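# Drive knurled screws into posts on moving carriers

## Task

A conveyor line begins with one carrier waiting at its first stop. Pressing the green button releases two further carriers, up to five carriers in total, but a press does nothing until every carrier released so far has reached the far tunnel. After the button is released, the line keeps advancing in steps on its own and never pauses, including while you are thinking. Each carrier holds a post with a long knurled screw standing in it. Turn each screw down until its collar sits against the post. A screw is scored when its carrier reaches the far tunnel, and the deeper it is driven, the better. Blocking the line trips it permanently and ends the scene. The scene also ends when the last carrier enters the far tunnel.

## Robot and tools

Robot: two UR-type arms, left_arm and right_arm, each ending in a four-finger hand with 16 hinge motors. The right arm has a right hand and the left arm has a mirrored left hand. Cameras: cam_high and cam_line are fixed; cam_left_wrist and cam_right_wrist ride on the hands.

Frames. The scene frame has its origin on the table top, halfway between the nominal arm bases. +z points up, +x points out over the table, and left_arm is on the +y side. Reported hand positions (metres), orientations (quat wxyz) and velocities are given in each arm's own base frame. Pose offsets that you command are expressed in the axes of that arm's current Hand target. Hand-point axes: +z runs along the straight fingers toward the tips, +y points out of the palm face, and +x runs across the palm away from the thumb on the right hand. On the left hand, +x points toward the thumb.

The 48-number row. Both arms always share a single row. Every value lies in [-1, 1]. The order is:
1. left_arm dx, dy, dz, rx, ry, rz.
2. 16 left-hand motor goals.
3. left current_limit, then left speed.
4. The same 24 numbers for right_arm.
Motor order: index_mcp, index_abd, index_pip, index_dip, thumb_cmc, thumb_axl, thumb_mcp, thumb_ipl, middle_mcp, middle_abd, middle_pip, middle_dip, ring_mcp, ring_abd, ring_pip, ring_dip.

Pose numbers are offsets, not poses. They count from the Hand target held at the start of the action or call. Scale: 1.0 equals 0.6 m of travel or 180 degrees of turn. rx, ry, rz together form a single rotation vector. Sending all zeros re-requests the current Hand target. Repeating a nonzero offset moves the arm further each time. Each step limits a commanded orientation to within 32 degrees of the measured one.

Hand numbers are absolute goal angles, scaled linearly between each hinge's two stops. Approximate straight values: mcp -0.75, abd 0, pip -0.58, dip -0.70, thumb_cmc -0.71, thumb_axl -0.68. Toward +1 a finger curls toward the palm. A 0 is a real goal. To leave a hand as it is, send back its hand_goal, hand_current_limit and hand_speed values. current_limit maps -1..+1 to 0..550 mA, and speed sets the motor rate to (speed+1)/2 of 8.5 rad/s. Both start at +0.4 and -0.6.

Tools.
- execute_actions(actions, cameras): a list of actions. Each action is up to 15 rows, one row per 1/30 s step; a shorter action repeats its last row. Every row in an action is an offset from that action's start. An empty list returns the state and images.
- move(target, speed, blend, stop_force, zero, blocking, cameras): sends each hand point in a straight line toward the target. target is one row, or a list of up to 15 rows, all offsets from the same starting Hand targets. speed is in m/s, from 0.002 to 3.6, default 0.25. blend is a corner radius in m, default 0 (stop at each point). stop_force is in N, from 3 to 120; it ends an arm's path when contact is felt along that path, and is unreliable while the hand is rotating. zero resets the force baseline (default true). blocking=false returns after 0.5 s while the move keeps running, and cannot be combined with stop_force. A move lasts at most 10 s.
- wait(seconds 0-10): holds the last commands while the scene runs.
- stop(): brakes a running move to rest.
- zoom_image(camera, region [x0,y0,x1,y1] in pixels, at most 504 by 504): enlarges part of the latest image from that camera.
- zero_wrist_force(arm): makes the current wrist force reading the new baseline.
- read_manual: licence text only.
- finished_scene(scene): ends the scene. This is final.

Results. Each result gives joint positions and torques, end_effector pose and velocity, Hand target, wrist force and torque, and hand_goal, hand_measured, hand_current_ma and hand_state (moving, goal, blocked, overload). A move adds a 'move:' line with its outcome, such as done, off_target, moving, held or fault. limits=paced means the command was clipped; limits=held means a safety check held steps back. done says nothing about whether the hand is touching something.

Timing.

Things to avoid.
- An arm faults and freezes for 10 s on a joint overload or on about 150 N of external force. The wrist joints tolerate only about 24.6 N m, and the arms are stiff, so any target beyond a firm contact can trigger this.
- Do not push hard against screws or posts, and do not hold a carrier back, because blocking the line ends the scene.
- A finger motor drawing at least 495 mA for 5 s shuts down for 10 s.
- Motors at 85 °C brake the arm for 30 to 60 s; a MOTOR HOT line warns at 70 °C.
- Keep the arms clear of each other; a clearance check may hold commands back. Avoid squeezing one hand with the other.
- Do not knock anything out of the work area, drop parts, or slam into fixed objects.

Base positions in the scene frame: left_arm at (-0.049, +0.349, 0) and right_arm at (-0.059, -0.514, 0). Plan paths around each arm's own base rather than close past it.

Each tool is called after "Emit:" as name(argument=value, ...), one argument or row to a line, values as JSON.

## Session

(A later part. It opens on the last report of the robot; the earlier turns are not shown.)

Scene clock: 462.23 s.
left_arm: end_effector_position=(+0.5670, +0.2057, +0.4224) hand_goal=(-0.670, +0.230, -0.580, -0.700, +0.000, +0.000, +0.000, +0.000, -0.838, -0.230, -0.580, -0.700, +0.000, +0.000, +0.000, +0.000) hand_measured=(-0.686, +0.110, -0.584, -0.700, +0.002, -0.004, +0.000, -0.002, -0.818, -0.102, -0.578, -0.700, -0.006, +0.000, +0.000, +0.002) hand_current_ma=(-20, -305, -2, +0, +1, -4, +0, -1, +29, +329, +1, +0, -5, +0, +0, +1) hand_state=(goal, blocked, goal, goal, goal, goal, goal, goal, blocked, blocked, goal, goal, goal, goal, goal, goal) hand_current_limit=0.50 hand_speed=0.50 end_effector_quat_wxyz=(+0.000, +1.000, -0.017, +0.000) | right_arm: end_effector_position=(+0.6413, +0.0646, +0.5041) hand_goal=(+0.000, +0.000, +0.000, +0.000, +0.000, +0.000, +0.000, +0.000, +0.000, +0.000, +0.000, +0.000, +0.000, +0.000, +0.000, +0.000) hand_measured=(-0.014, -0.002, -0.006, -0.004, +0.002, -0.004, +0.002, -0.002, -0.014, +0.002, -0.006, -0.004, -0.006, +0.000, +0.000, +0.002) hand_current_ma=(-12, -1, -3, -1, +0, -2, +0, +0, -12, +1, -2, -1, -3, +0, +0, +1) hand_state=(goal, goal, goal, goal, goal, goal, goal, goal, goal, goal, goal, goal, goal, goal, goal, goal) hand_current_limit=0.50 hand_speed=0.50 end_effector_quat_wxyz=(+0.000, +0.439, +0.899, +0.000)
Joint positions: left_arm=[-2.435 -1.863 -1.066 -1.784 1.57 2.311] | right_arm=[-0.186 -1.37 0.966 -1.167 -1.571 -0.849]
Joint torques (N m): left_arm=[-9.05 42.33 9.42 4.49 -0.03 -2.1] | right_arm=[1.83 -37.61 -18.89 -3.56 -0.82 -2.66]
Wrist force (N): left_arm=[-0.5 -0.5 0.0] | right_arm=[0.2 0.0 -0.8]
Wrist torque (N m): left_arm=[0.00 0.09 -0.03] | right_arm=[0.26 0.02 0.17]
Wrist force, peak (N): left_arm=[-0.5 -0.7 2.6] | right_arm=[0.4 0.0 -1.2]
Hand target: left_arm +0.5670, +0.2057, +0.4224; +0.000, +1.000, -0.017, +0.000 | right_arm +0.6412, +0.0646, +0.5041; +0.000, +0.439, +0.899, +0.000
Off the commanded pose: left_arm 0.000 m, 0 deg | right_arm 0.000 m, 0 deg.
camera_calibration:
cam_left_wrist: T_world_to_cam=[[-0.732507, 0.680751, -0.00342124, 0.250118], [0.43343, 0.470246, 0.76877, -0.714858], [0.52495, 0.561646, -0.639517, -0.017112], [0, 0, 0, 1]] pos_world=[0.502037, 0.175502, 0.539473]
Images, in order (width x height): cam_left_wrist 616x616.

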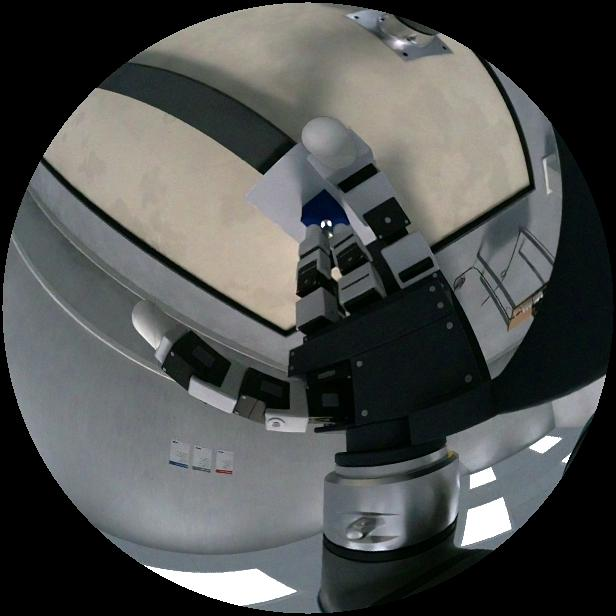

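Emit:
execute_actions(
  actions=[
    [[0,0,0,0,0,0,-0.67,0,-0.58,-0.7,0,0,0,0,-0.838,0,-0.58,-0.7,0,0,0,0,0.5,0.5,0,0,0,0,0,0,0,0,0,0,0,0,0,0,0,0,0,0,0,0,0,0,0.5,0.5],[0,0,0.0009,0,0,0,-0.75,0,-0.58,-0.7,0,0,0,0,-0.758,0,-0.58,-0.7,0,0,0,0,0.5,0.5,0,0,0,0,0,0,0,0,0,0,0,0,0,0,0,0,0,0,0,0,0,0,0.5,0.5],[0,0,0.0009,0,0,0,-0.75,0,-0.58,-0.7,0,0,0,0,-0.758,0,-0.58,-0.7,0,0,0,0,0.5,0.5,0,0,0,0,0,0,0,0,0,0,0,0,0,0,0,0,0,0,0,0,0,0,0.5,0.5],[0,0,0.0009,0,0,0,-0.75,0.23,-0.58,-0.7,0,0,0,0,-0.758,-0.23,-0.58,-0.7,0,0,0,0,0.5,0.5,0,0,0,0,0,0,0,0,0,0,0,0,0,0,0,0,0,0,0,0,0,0,0.5,0.5],[0,0,0.0009,0,0,0,-0.75,0.23,-0.58,-0.7,0,0,0,0,-0.758,-0.23,-0.58,-0.7,0,0,0,0,0.5,0.5,0,0,0,0,0,0,0,0,0,0,0,0,0,0,0,0,0,0,0,0,0,0,0.5,0.5],[0,0,0.0009,0,0,0,-0.67,0.23,-0.58,-0.7,0,0,0,0,-0.838,-0.23,-0.58,-0.7,0,0,0,0,0.5,0.5,0,0,0,0,0,0,0,0,0,0,0,0,0,0,0,0,0,0,0,0,0,0,0.5,0.5]],
    [[0,0,0,0,0,0,-0.67,0,-0.58,-0.7,0,0,0,0,-0.838,0,-0.58,-0.7,0,0,0,0,0.5,0.5,0,0,0,0,0,0,0,0,0,0,0,0,0,0,0,0,0,0,0,0,0,0,0.5,0.5],[0,0,0.0009,0,0,0,-0.75,0,-0.58,-0.7,0,0,0,0,-0.758,0,-0.58,-0.7,0,0,0,0,0.5,0.5,0,0,0,0,0,0,0,0,0,0,0,0,0,0,0,0,0,0,0,0,0,0,0.5,0.5],[0,0,0.0009,0,0,0,-0.75,0,-0.58,-0.7,0,0,0,0,-0.758,0,-0.58,-0.7,0,0,0,0,0.5,0.5,0,0,0,0,0,0,0,0,0,0,0,0,0,0,0,0,0,0,0,0,0,0,0.5,0.5],[0,0,0.0009,0,0,0,-0.75,0.23,-0.58,-0.7,0,0,0,0,-0.758,-0.23,-0.58,-0.7,0,0,0,0,0.5,0.5,0,0,0,0,0,0,0,0,0,0,0,0,0,0,0,0,0,0,0,0,0,0,0.5,0.5],[0,0,0.0009,0,0,0,-0.75,0.23,-0.58,-0.7,0,0,0,0,-0.758,-0.23,-0.58,-0.7,0,0,0,0,0.5,0.5,0,0,0,0,0,0,0,0,0,0,0,0,0,0,0,0,0,0,0,0,0,0,0.5,0.5],[0,0,0.0009,0,0,0,-0.67,0.23,-0.58,-0.7,0,0,0,0,-0.838,-0.23,-0.58,-0.7,0,0,0,0,0.5,0.5,0,0,0,0,0,0,0,0,0,0,0,0,0,0,0,0,0,0,0,0,0,0,0.5,0.5]],
    [[0,0,0,0,0,0,-0.67,0,-0.58,-0.7,0,0,0,0,-0.838,0,-0.58,-0.7,0,0,0,0,0.5,0.5,0,0,0,0,0,0,0,0,0,0,0,0,0,0,0,0,0,0,0,0,0,0,0.5,0.5],[0,0,0.0009,0,0,0,-0.75,0,-0.58,-0.7,0,0,0,0,-0.758,0,-0.58,-0.7,0,0,0,0,0.5,0.5,0,0,0,0,0,0,0,0,0,0,0,0,0,0,0,0,0,0,0,0,0,0,0.5,0.5],[0,0,0.0009,0,0,0,-0.75,0,-0.58,-0.7,0,0,0,0,-0.758,0,-0.58,-0.7,0,0,0,0,0.5,0.5,0,0,0,0,0,0,0,0,0,0,0,0,0,0,0,0,0,0,0,0,0,0,0.5,0.5],[0,0,0.0009,0,0,0,-0.75,0.23,-0.58,-0.7,0,0,0,0,-0.758,-0.23,-0.58,-0.7,0,0,0,0,0.5,0.5,0,0,0,0,0,0,0,0,0,0,0,0,0,0,0,0,0,0,0,0,0,0,0.5,0.5],[0,0,0.0009,0,0,0,-0.75,0.23,-0.58,-0.7,0,0,0,0,-0.758,-0.23,-0.58,-0.7,0,0,0,0,0.5,0.5,0,0,0,0,0,0,0,0,0,0,0,0,0,0,0,0,0,0,0,0,0,0,0.5,0.5],[0,0,0.0009,0,0,0,-0.67,0.23,-0.58,-0.7,0,0,0,0,-0.838,-0.23,-0.58,-0.7,0,0,0,0,0.5,0.5,0,0,0,0,0,0,0,0,0,0,0,0,0,0,0,0,0,0,0,0,0,0,0.5,0.5]],
    [[0,0,0,0,0,0,-0.67,0,-0.58,-0.7,0,0,0,0,-0.838,0,-0.58,-0.7,0,0,0,0,0.5,0.5,0,0,0,0,0,0,0,0,0,0,0,0,0,0,0,0,0,0,0,0,0,0,0.5,0.5],[0,0,0.0009,0,0,0,-0.75,0,-0.58,-0.7,0,0,0,0,-0.758,0,-0.58,-0.7,0,0,0,0,0.5,0.5,0,0,0,0,0,0,0,0,0,0,0,0,0,0,0,0,0,0,0,0,0,0,0.5,0.5],[0,0,0.0009,0,0,0,-0.75,0,-0.58,-0.7,0,0,0,0,-0.758,0,-0.58,-0.7,0,0,0,0,0.5,0.5,0,0,0,0,0,0,0,0,0,0,0,0,0,0,0,0,0,0,0,0,0,0,0.5,0.5],[0,0,0.0009,0,0,0,-0.75,0.23,-0.58,-0.7,0,0,0,0,-0.758,-0.23,-0.58,-0.7,0,0,0,0,0.5,0.5,0,0,0,0,0,0,0,0,0,0,0,0,0,0,0,0,0,0,0,0,0,0,0.5,0.5],[0,0,0.0009,0,0,0,-0.75,0.23,-0.58,-0.7,0,0,0,0,-0.758,-0.23,-0.58,-0.7,0,0,0,0,0.5,0.5,0,0,0,0,0,0,0,0,0,0,0,0,0,0,0,0,0,0,0,0,0,0,0.5,0.5],[0,0,0.0009,0,0,0,-0.67,0.23,-0.58,-0.7,0,0,0,0,-0.838,-0.23,-0.58,-0.7,0,0,0,0,0.5,0.5,0,0,0,0,0,0,0,0,0,0,0,0,0,0,0,0,0,0,0,0,0,0,0.5,0.5]],
    [[0,0,0,0,0,0,-0.67,0,-0.58,-0.7,0,0,0,0,-0.838,0,-0.58,-0.7,0,0,0,0,0.5,0.5,0,0,0,0,0,0,0,0,0,0,0,0,0,0,0,0,0,0,0,0,0,0,0.5,0.5],[0,0,0.0009,0,0,0,-0.75,0,-0.58,-0.7,0,0,0,0,-0.758,0,-0.58,-0.7,0,0,0,0,0.5,0.5,0,0,0,0,0,0,0,0,0,0,0,0,0,0,0,0,0,0,0,0,0,0,0.5,0.5],[0,0,0.0009,0,0,0,-0.75,0,-0.58,-0.7,0,0,0,0,-0.758,0,-0.58,-0.7,0,0,0,0,0.5,0.5,0,0,0,0,0,0,0,0,0,0,0,0,0,0,0,0,0,0,0,0,0,0,0.5,0.5],[0,0,0.0009,0,0,0,-0.75,0.23,-0.58,-0.7,0,0,0,0,-0.758,-0.23,-0.58,-0.7,0,0,0,0,0.5,0.5,0,0,0,0,0,0,0,0,0,0,0,0,0,0,0,0,0,0,0,0,0,0,0.5,0.5],[0,0,0.0009,0,0,0,-0.75,0.23,-0.58,-0.7,0,0,0,0,-0.758,-0.23,-0.58,-0.7,0,0,0,0,0.5,0.5,0,0,0,0,0,0,0,0,0,0,0,0,0,0,0,0,0,0,0,0,0,0,0.5,0.5],[0,0,0.0009,0,0,0,-0.67,0.23,-0.58,-0.7,0,0,0,0,-0.838,-0.23,-0.58,-0.7,0,0,0,0,0.5,0.5,0,0,0,0,0,0,0,0,0,0,0,0,0,0,0,0,0,0,0,0,0,0,0.5,0.5]],
  ],
)

Scene clock: 466.93 s.
left_arm: end_effector_position=(+0.5670, +0.2057, +0.4197) hand_goal=(-0.670, +0.230, -0.580, -0.700, +0.000, +0.000, +0.000, +0.000, -0.838, -0.230, -0.580, -0.700, +0.000, +0.000, +0.000, +0.000) hand_measured=(-0.686, +0.108, -0.584, -0.700, +0.002, -0.004, +0.000, -0.002, -0.818, -0.102, -0.578, -0.700, -0.006, +0.000, +0.000, +0.002) hand_current_ma=(-20, -305, -2, +0, +1, -4, +0, -1, +29, +328, +1, +0, -5, +0, +0, +1) hand_state=(goal, blocked, goal, goal, goal, goal, goal, goal, blocked, blocked, goal, goal, goal, goal, goal, goal) hand_current_limit=0.50 hand_speed=0.50 end_effector_quat_wxyz=(+0.000, +1.000, -0.017, +0.000) | right_arm: end_effector_position=(+0.6412, +0.0646, +0.5041) hand_goal=(+0.000, +0.000, +0.000, +0.000, +0.000, +0.000, +0.000, +0.000, +0.000, +0.000, +0.000, +0.000, +0.000, +0.000, +0.000, +0.000) hand_measured=(-0.014, -0.002, -0.006, -0.004, +0.002, -0.004, +0.002, -0.002, -0.014, +0.002, -0.006, -0.004, -0.006, +0.000, +0.000, +0.002) hand_current_ma=(-12, -1, -3, -1, +0, -2, +0, +0, -12, +1, -2, -1, -3, +0, +0, +1) hand_state=(goal, goal, goal, goal, goal, goal, goal, goal, goal, goal, goal, goal, goal, goal, goal, goal) hand_current_limit=0.50 hand_speed=0.50 end_effector_quat_wxyz=(+0.000, +0.439, +0.899, +0.000)
Joint positions: left_arm=[-2.435 -1.862 -1.075 -1.776 1.57 2.311] | right_arm=[-0.186 -1.37 0.966 -1.167 -1.571 -0.849]
Joint torques (N m): left_arm=[-10.32 42.43 9.74 4.53 1.1 -2.11] | right_arm=[1.6 -41.21 -18.7 -3.6 -0.78 -2.73]
Wrist force (N): left_arm=[-0.4 -0.5 0.0] | right_arm=[0.4 0.1 -0.8]
Wrist torque (N m): left_arm=[0.02 0.08 -0.02] | right_arm=[0.29 -0.01 0.20]
Wrist force, peak (N): left_arm=[-0.6 -0.7 2.7] | right_arm=[0.3 0.2 -1.2]
Hand target: left_arm +0.5670, +0.2057, +0.4197; +0.000, +1.000, -0.017, +0.000 | right_arm +0.6412, +0.0646, +0.5041; +0.000, +0.439, +0.899, +0.000
Off the commanded pose: left_arm 0.000 m, 0 deg | right_arm 0.000 m, 0 deg.

Emit:
execute_actions(
  actions=[
    [[0,0,0,0,0,0,-0.67,0,-0.58,-0.7,0,0,0,0,-0.838,0,-0.58,-0.7,0,0,0,0,0.5,0.5,0,0,0,0,0,0,0,0,0,0,0,0,0,0,0,0,0,0,0,0,0,0,0.5,0.5],[0,0,0.0009,0,0,0,-0.75,0,-0.58,-0.7,0,0,0,0,-0.758,0,-0.58,-0.7,0,0,0,0,0.5,0.5,0,0,0,0,0,0,0,0,0,0,0,0,0,0,0,0,0,0,0,0,0,0,0.5,0.5],[0,0,0.0009,0,0,0,-0.75,0,-0.58,-0.7,0,0,0,0,-0.758,0,-0.58,-0.7,0,0,0,0,0.5,0.5,0,0,0,0,0,0,0,0,0,0,0,0,0,0,0,0,0,0,0,0,0,0,0.5,0.5],[0,0,0.0009,0,0,0,-0.75,0.23,-0.58,-0.7,0,0,0,0,-0.758,-0.23,-0.58,-0.7,0,0,0,0,0.5,0.5,0,0,0,0,0,0,0,0,0,0,0,0,0,0,0,0,0,0,0,0,0,0,0.5,0.5],[0,0,0.0009,0,0,0,-0.75,0.23,-0.58,-0.7,0,0,0,0,-0.758,-0.23,-0.58,-0.7,0,0,0,0,0.5,0.5,0,0,0,0,0,0,0,0,0,0,0,0,0,0,0,0,0,0,0,0,0,0,0.5,0.5],[0,0,0.0009,0,0,0,-0.67,0.23,-0.58,-0.7,0,0,0,0,-0.838,-0.23,-0.58,-0.7,0,0,0,0,0.5,0.5,0,0,0,0,0,0,0,0,0,0,0,0,0,0,0,0,0,0,0,0,0,0,0.5,0.5]],
    [[0,0,0,0,0,0,-0.67,0,-0.58,-0.7,0,0,0,0,-0.838,0,-0.58,-0.7,0,0,0,0,0.5,0.5,0,0,0,0,0,0,0,0,0,0,0,0,0,0,0,0,0,0,0,0,0,0,0.5,0.5],[0,0,0.0009,0,0,0,-0.75,0,-0.58,-0.7,0,0,0,0,-0.758,0,-0.58,-0.7,0,0,0,0,0.5,0.5,0,0,0,0,0,0,0,0,0,0,0,0,0,0,0,0,0,0,0,0,0,0,0.5,0.5],[0,0,0.0009,0,0,0,-0.75,0,-0.58,-0.7,0,0,0,0,-0.758,0,-0.58,-0.7,0,0,0,0,0.5,0.5,0,0,0,0,0,0,0,0,0,0,0,0,0,0,0,0,0,0,0,0,0,0,0.5,0.5],[0,0,0.0009,0,0,0,-0.75,0.23,-0.58,-0.7,0,0,0,0,-0.758,-0.23,-0.58,-0.7,0,0,0,0,0.5,0.5,0,0,0,0,0,0,0,0,0,0,0,0,0,0,0,0,0,0,0,0,0,0,0.5,0.5],[0,0,0.0009,0,0,0,-0.75,0.23,-0.58,-0.7,0,0,0,0,-0.758,-0.23,-0.58,-0.7,0,0,0,0,0.5,0.5,0,0,0,0,0,0,0,0,0,0,0,0,0,0,0,0,0,0,0,0,0,0,0.5,0.5],[0,0,0.0009,0,0,0,-0.67,0.23,-0.58,-0.7,0,0,0,0,-0.838,-0.23,-0.58,-0.7,0,0,0,0,0.5,0.5,0,0,0,0,0,0,0,0,0,0,0,0,0,0,0,0,0,0,0,0,0,0,0.5,0.5]],
    [[0,0,0,0,0,0,-0.67,0,-0.58,-0.7,0,0,0,0,-0.838,0,-0.58,-0.7,0,0,0,0,0.5,0.5,0,0,0,0,0,0,0,0,0,0,0,0,0,0,0,0,0,0,0,0,0,0,0.5,0.5],[0,0,0.0009,0,0,0,-0.75,0,-0.58,-0.7,0,0,0,0,-0.758,0,-0.58,-0.7,0,0,0,0,0.5,0.5,0,0,0,0,0,0,0,0,0,0,0,0,0,0,0,0,0,0,0,0,0,0,0.5,0.5],[0,0,0.0009,0,0,0,-0.75,0,-0.58,-0.7,0,0,0,0,-0.758,0,-0.58,-0.7,0,0,0,0,0.5,0.5,0,0,0,0,0,0,0,0,0,0,0,0,0,0,0,0,0,0,0,0,0,0,0.5,0.5],[0,0,0.0009,0,0,0,-0.75,0.23,-0.58,-0.7,0,0,0,0,-0.758,-0.23,-0.58,-0.7,0,0,0,0,0.5,0.5,0,0,0,0,0,0,0,0,0,0,0,0,0,0,0,0,0,0,0,0,0,0,0.5,0.5],[0,0,0.0009,0,0,0,-0.75,0.23,-0.58,-0.7,0,0,0,0,-0.758,-0.23,-0.58,-0.7,0,0,0,0,0.5,0.5,0,0,0,0,0,0,0,0,0,0,0,0,0,0,0,0,0,0,0,0,0,0,0.5,0.5],[0,0,0.0009,0,0,0,-0.67,0.23,-0.58,-0.7,0,0,0,0,-0.838,-0.23,-0.58,-0.7,0,0,0,0,0.5,0.5,0,0,0,0,0,0,0,0,0,0,0,0,0,0,0,0,0,0,0,0,0,0,0.5,0.5]],
    [[0,0,0,0,0,0,-0.67,0,-0.58,-0.7,0,0,0,0,-0.838,0,-0.58,-0.7,0,0,0,0,0.5,0.5,0,0,0,0,0,0,0,0,0,0,0,0,0,0,0,0,0,0,0,0,0,0,0.5,0.5],[0,0,0.0009,0,0,0,-0.75,0,-0.58,-0.7,0,0,0,0,-0.758,0,-0.58,-0.7,0,0,0,0,0.5,0.5,0,0,0,0,0,0,0,0,0,0,0,0,0,0,0,0,0,0,0,0,0,0,0.5,0.5],[0,0,0.0009,0,0,0,-0.75,0,-0.58,-0.7,0,0,0,0,-0.758,0,-0.58,-0.7,0,0,0,0,0.5,0.5,0,0,0,0,0,0,0,0,0,0,0,0,0,0,0,0,0,0,0,0,0,0,0.5,0.5],[0,0,0.0009,0,0,0,-0.75,0.23,-0.58,-0.7,0,0,0,0,-0.758,-0.23,-0.58,-0.7,0,0,0,0,0.5,0.5,0,0,0,0,0,0,0,0,0,0,0,0,0,0,0,0,0,0,0,0,0,0,0.5,0.5],[0,0,0.0009,0,0,0,-0.75,0.23,-0.58,-0.7,0,0,0,0,-0.758,-0.23,-0.58,-0.7,0,0,0,0,0.5,0.5,0,0,0,0,0,0,0,0,0,0,0,0,0,0,0,0,0,0,0,0,0,0,0.5,0.5],[0,0,0.0009,0,0,0,-0.67,0.23,-0.58,-0.7,0,0,0,0,-0.838,-0.23,-0.58,-0.7,0,0,0,0,0.5,0.5,0,0,0,0,0,0,0,0,0,0,0,0,0,0,0,0,0,0,0,0,0,0,0.5,0.5]],
  ],
)

Emit:
execute_actions(
  actions=[
    [[0,0,0,0,0,0,-0.68,-0.08,-0.58,-0.7,0,0,0,0,-0.82,0.08,-0.58,-0.7,0,0,0,0,0.5,0.5,0,0,0,0,0,0,-0.758,-0.1,-0.58,-0.7,0,0,0,0,-0.75,0.1,-0.58,-0.7,0,0,0,0,0.5,0.5]],
  ],
)

Emit:
move(
  target=[0,-0.0017,-0.1533,0,0,0,-0.75,-0.1,-0.58,-0.7,0,0,0,0,-0.758,0.1,-0.58,-0.7,0,0,0,0,0.5,0.5,0,0,0,0,0,0,-0.758,-0.1,-0.58,-0.7,0,0,0,0,-0.75,0.1,-0.58,-0.7,0,0,0,0,0.5,0.5],
  speed=0.35,
  cameras=["cam_left_wrist","cam_line"],
)

Emit:
zoom_image(
  camera="cam_left_wrist",
  region=[290, 180, 370, 260],
)

Emit:
zoom_image(
  camera="cam_line",
  region=[560, 210, 640, 290],
)

Scene clock: 470.63 s.
left_arm: end_effector_position=(+0.5670, +0.2057, +0.4176) hand_goal=(-0.670, +0.230, -0.580, -0.700, +0.000, +0.000, +0.000, +0.000, -0.838, -0.230, -0.580, -0.700, +0.000, +0.000, +0.000, +0.000) hand_measured=(-0.688, +0.108, -0.584, -0.700, +0.002, -0.004, +0.000, -0.002, -0.814, -0.102, -0.576, -0.700, -0.006, +0.000, +0.000, +0.002) hand_current_ma=(-25, -309, -2, +0, +1, -4, +0, -1, +38, +332, +2, +0, -5, +0, +0, +1) hand_state=(goal, blocked, goal, goal, goal, goal, goal, goal, blocked, blocked, goal, goal, goal, goal, goal, goal) hand_current_limit=0.50 hand_speed=0.50 end_effector_quat_wxyz=(+0.000, +1.000, -0.017, +0.000) | right_arm: end_effector_position=(+0.6412, +0.0646, +0.5041) hand_goal=(+0.000, +0.000, +0.000, +0.000, +0.000, +0.000, +0.000, +0.000, +0.000, +0.000, +0.000, +0.000, +0.000, +0.000, +0.000, +0.000) hand_measured=(-0.014, -0.002, -0.006, -0.004, +0.002, -0.004, +0.002, -0.002, -0.014, +0.002, -0.006, -0.004, -0.006, +0.000, +0.000, +0.002) hand_current_ma=(-12, -1, -3, -1, +0, -2, +0, +0, -12, +1, -2, -1, -3, +0, +0, +1) hand_state=(goal, goal, goal, goal, goal, goal, goal, goal, goal, goal, goal, goal, goal, goal, goal, goal) hand_current_limit=0.50 hand_speed=0.50 end_effector_quat_wxyz=(+0.000, +0.439, +0.899, +0.000)
Joint positions: left_arm=[-2.435 -1.86 -1.082 -1.77 1.57 2.311] | right_arm=[-0.186 -1.37 0.966 -1.167 -1.571 -0.849]
Joint torques (N m): left_arm=[-10.63 41.76 9 4.43 1.6 -2.2] | right_arm=[1.8 -41.17 -19.22 -3.63 -0.8 -2.63]
Wrist force (N): left_arm=[-0.5 -0.5 0.0] | right_arm=[0.4 0.0 -0.8]
Wrist torque (N m): left_arm=[0.00 0.10 -0.04] | right_arm=[0.27 -0.01 0.19]
Wrist force, peak (N): left_arm=[-0.5 -0.9 2.5] | right_arm=[0.5 0.3 -1.3]
Hand target: left_arm +0.5670, +0.2057, +0.4176; +0.000, +1.000, -0.017, +0.000 | right_arm +0.6412, +0.0646, +0.5041; +0.000, +0.439, +0.899, +0.000
Off the commanded pose: left_arm 0.000 m, 0 deg | right_arm 0.000 m, 0 deg.

Scene clock: 471.33 s.
left_arm: end_effector_position=(+0.5670, +0.2057, +0.4176) hand_goal=(-0.680, -0.080, -0.580, -0.700, +0.000, +0.000, +0.000, +0.000, -0.820, +0.080, -0.580, -0.700, +0.000, +0.000, +0.000, +0.000) hand_measured=(-0.682, -0.080, -0.582, -0.700, +0.002, -0.004, +0.000, -0.002, -0.814, +0.080, -0.576, -0.700, -0.006, +0.000, +0.000, +0.002) hand_current_ma=(-1, +0, -1, +0, +1, -4, +0, -1, +5, +0, +2, +0, -5, +0, +0, +1) hand_state=(goal, goal, goal, goal, goal, goal, goal, goal, goal, goal, goal, goal, goal, goal, goal, goal) hand_current_limit=0.50 hand_speed=0.50 end_effector_quat_wxyz=(+0.000, +1.000, -0.017, +0.000) | right_arm: end_effector_position=(+0.6412, +0.0646, +0.5041) hand_goal=(-0.758, -0.100, -0.580, -0.700, +0.000, +0.000, +0.000, +0.000, -0.750, +0.100, -0.580, -0.700, +0.000, +0.000, +0.000, +0.000) hand_measured=(-0.756, -0.096, -0.578, -0.698, +0.002, -0.004, +0.002, -0.002, -0.748, +0.096, -0.578, -0.698, -0.006, +0.000, +0.000, +0.002) hand_current_ma=(+1, +1, +1, +1, +0, -2, +0, +0, +1, -1, +1, +1, -3, +0, +0, +1) hand_state=(goal, goal, goal, goal, goal, goal, goal, goal, goal, goal, goal, goal, goal, goal, goal, goal) hand_current_limit=0.50 hand_speed=0.50 end_effector_quat_wxyz=(+0.000, +0.439, +0.899, +0.000)
Joint positions: left_arm=[-2.435 -1.86 -1.082 -1.77 1.57 2.311] | right_arm=[-0.186 -1.37 0.966 -1.167 -1.571 -0.849]
Joint torques (N m): left_arm=[-10.2 41.97 10.1 4.37 1.83 -2.08] | right_arm=[1.76 -41.41 -18.73 -3.55 0.31 -2.63]
Wrist force (N): left_arm=[-0.6 -0.4 -0.1] | right_arm=[0.4 0.2 -0.8]
Wrist torque (N m): left_arm=[0.03 0.12 -0.05] | right_arm=[0.20 -0.02 0.21]
Wrist force, peak (N): left_arm=[-0.6 -0.6 0.3] | right_arm=[0.3 -1.8 -1.1]
Hand target: left_arm +0.5670, +0.2057, +0.4176; +0.000, +1.000, -0.017, +0.000 | right_arm +0.6412, +0.0646, +0.5041; +0.000, +0.439, +0.899, +0.000
Off the commanded pose: left_arm 0.000 m, 0 deg | right_arm 0.000 m, 0 deg.

Scene clock: 472.53 s.
left_arm: end_effector_position=(+0.5670, +0.2068, +0.5095) hand_goal=(-0.750, -0.100, -0.580, -0.700, +0.000, +0.000, +0.000, +0.000, -0.758, +0.100, -0.580, -0.700, +0.000, +0.000, +0.000, +0.000) hand_measured=(-0.746, -0.096, -0.582, -0.700, +0.002, -0.004, +0.000, -0.002, -0.758, +0.096, -0.578, -0.700, -0.006, +0.000, +0.000, +0.002) hand_current_ma=(+3, +2, -1, +0, +1, -4, +0, -1, +0, -2, +1, +0, -5, +0, +0, +1) hand_state=(goal, goal, goal, goal, goal, goal, goal, goal, goal, goal, goal, goal, goal, goal, goal, goal) hand_current_limit=0.50 hand_speed=0.50 end_effector_quat_wxyz=(+0.000, +1.000, -0.017, +0.000) | right_arm: end_effector_position=(+0.6412, +0.0646, +0.5041) hand_goal=(-0.758, -0.100, -0.580, -0.700, +0.000, +0.000, +0.000, +0.000, -0.750, +0.100, -0.580, -0.700, +0.000, +0.000, +0.000, +0.000) hand_measured=(-0.756, -0.096, -0.578, -0.698, +0.002, -0.004, +0.002, -0.002, -0.748, +0.096, -0.578, -0.698, -0.006, +0.000, +0.000, +0.002) hand_current_ma=(+1, +1, +1, +1, +0, -2, +0, +0, +1, -1, +1, +1, -3, +0, +0, +1) hand_state=(goal, goal, goal, goal, goal, goal, goal, goal, goal, goal, goal, goal, goal, goal, goal, goal) hand_current_limit=0.50 hand_speed=0.50 end_effector_quat_wxyz=(+0.000, +0.439, +0.899, +0.000)
Joint positions: left_arm=[-2.434 -1.955 -0.702 -2.056 1.57 2.312] | right_arm=[-0.186 -1.37 0.966 -1.167 -1.571 -0.849]
Joint torques (N m): left_arm=[-11.57 32.52 31.23 -0.07 2.68 2.39] | right_arm=[1.77 -40.54 -18.58 -3.55 1.65 -2.66]
Wrist force (N): left_arm=[-0.4 -0.6 0.4] | right_arm=[0.6 0.2 -0.8]
Wrist torque (N m): left_arm=[-0.03 0.09 -0.18] | right_arm=[0.20 -0.04 0.21]
Wrist force, peak (N): left_arm=[-1.1 -0.5 -1.2] | right_arm=[0.6 0.1 -1.1]
Hand target: left_arm +0.5671, +0.2068, +0.5096; +0.000, +1.000, -0.017, +0.000 | right_arm +0.6412, +0.0646, +0.5041; +0.000, +0.439, +0.899, +0.000
Off the commanded pose: left_arm 0.000 m, 0 deg | right_arm 0.000 m, 0 deg.
move: done
camera_calibration:
cam_left_wrist: T_world_to_cam=[[-0.732506, 0.680752, -0.00342154, 0.249667], [0.43339, 0.470203, 0.768818, -0.782338], [0.524983, 0.561681, -0.639458, 0.037912], [0, 0, 0, 1]] pos_world=[0.502037, 0.176602, 0.626573]
Images, in order (width x height): cam_line 896x504, cam_left_wrist 616x616.

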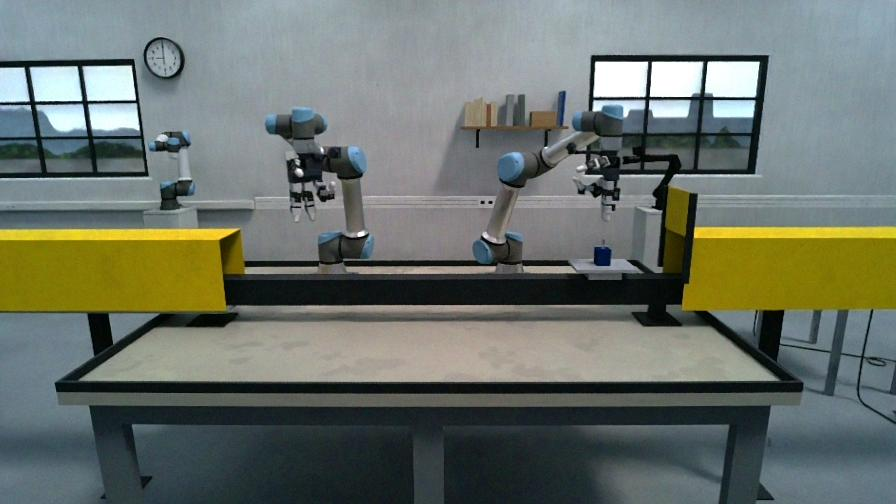

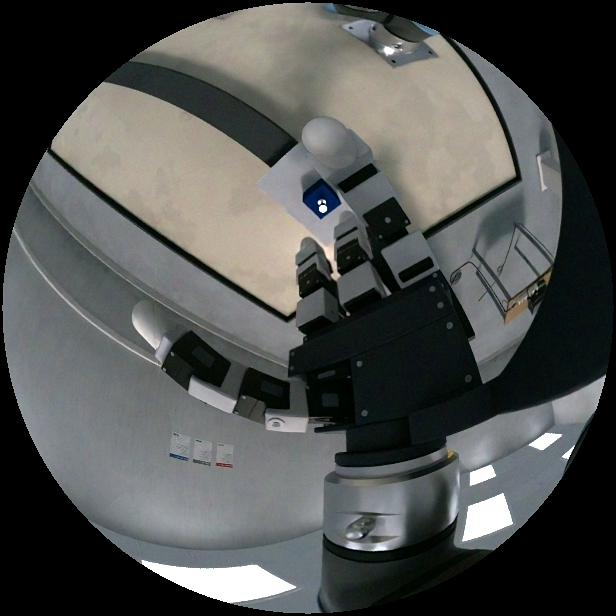

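Scaled by 6.300 from the camera's 616x616 image, which has a finer 880x880 frame.

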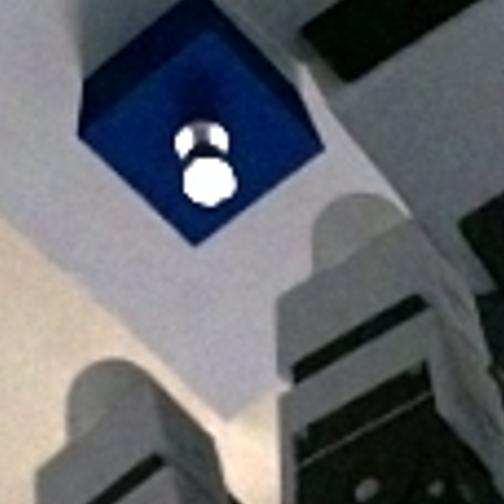

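Scaled by 6.300 from the camera's 896x504 image, which has a finer 1280x720 frame.

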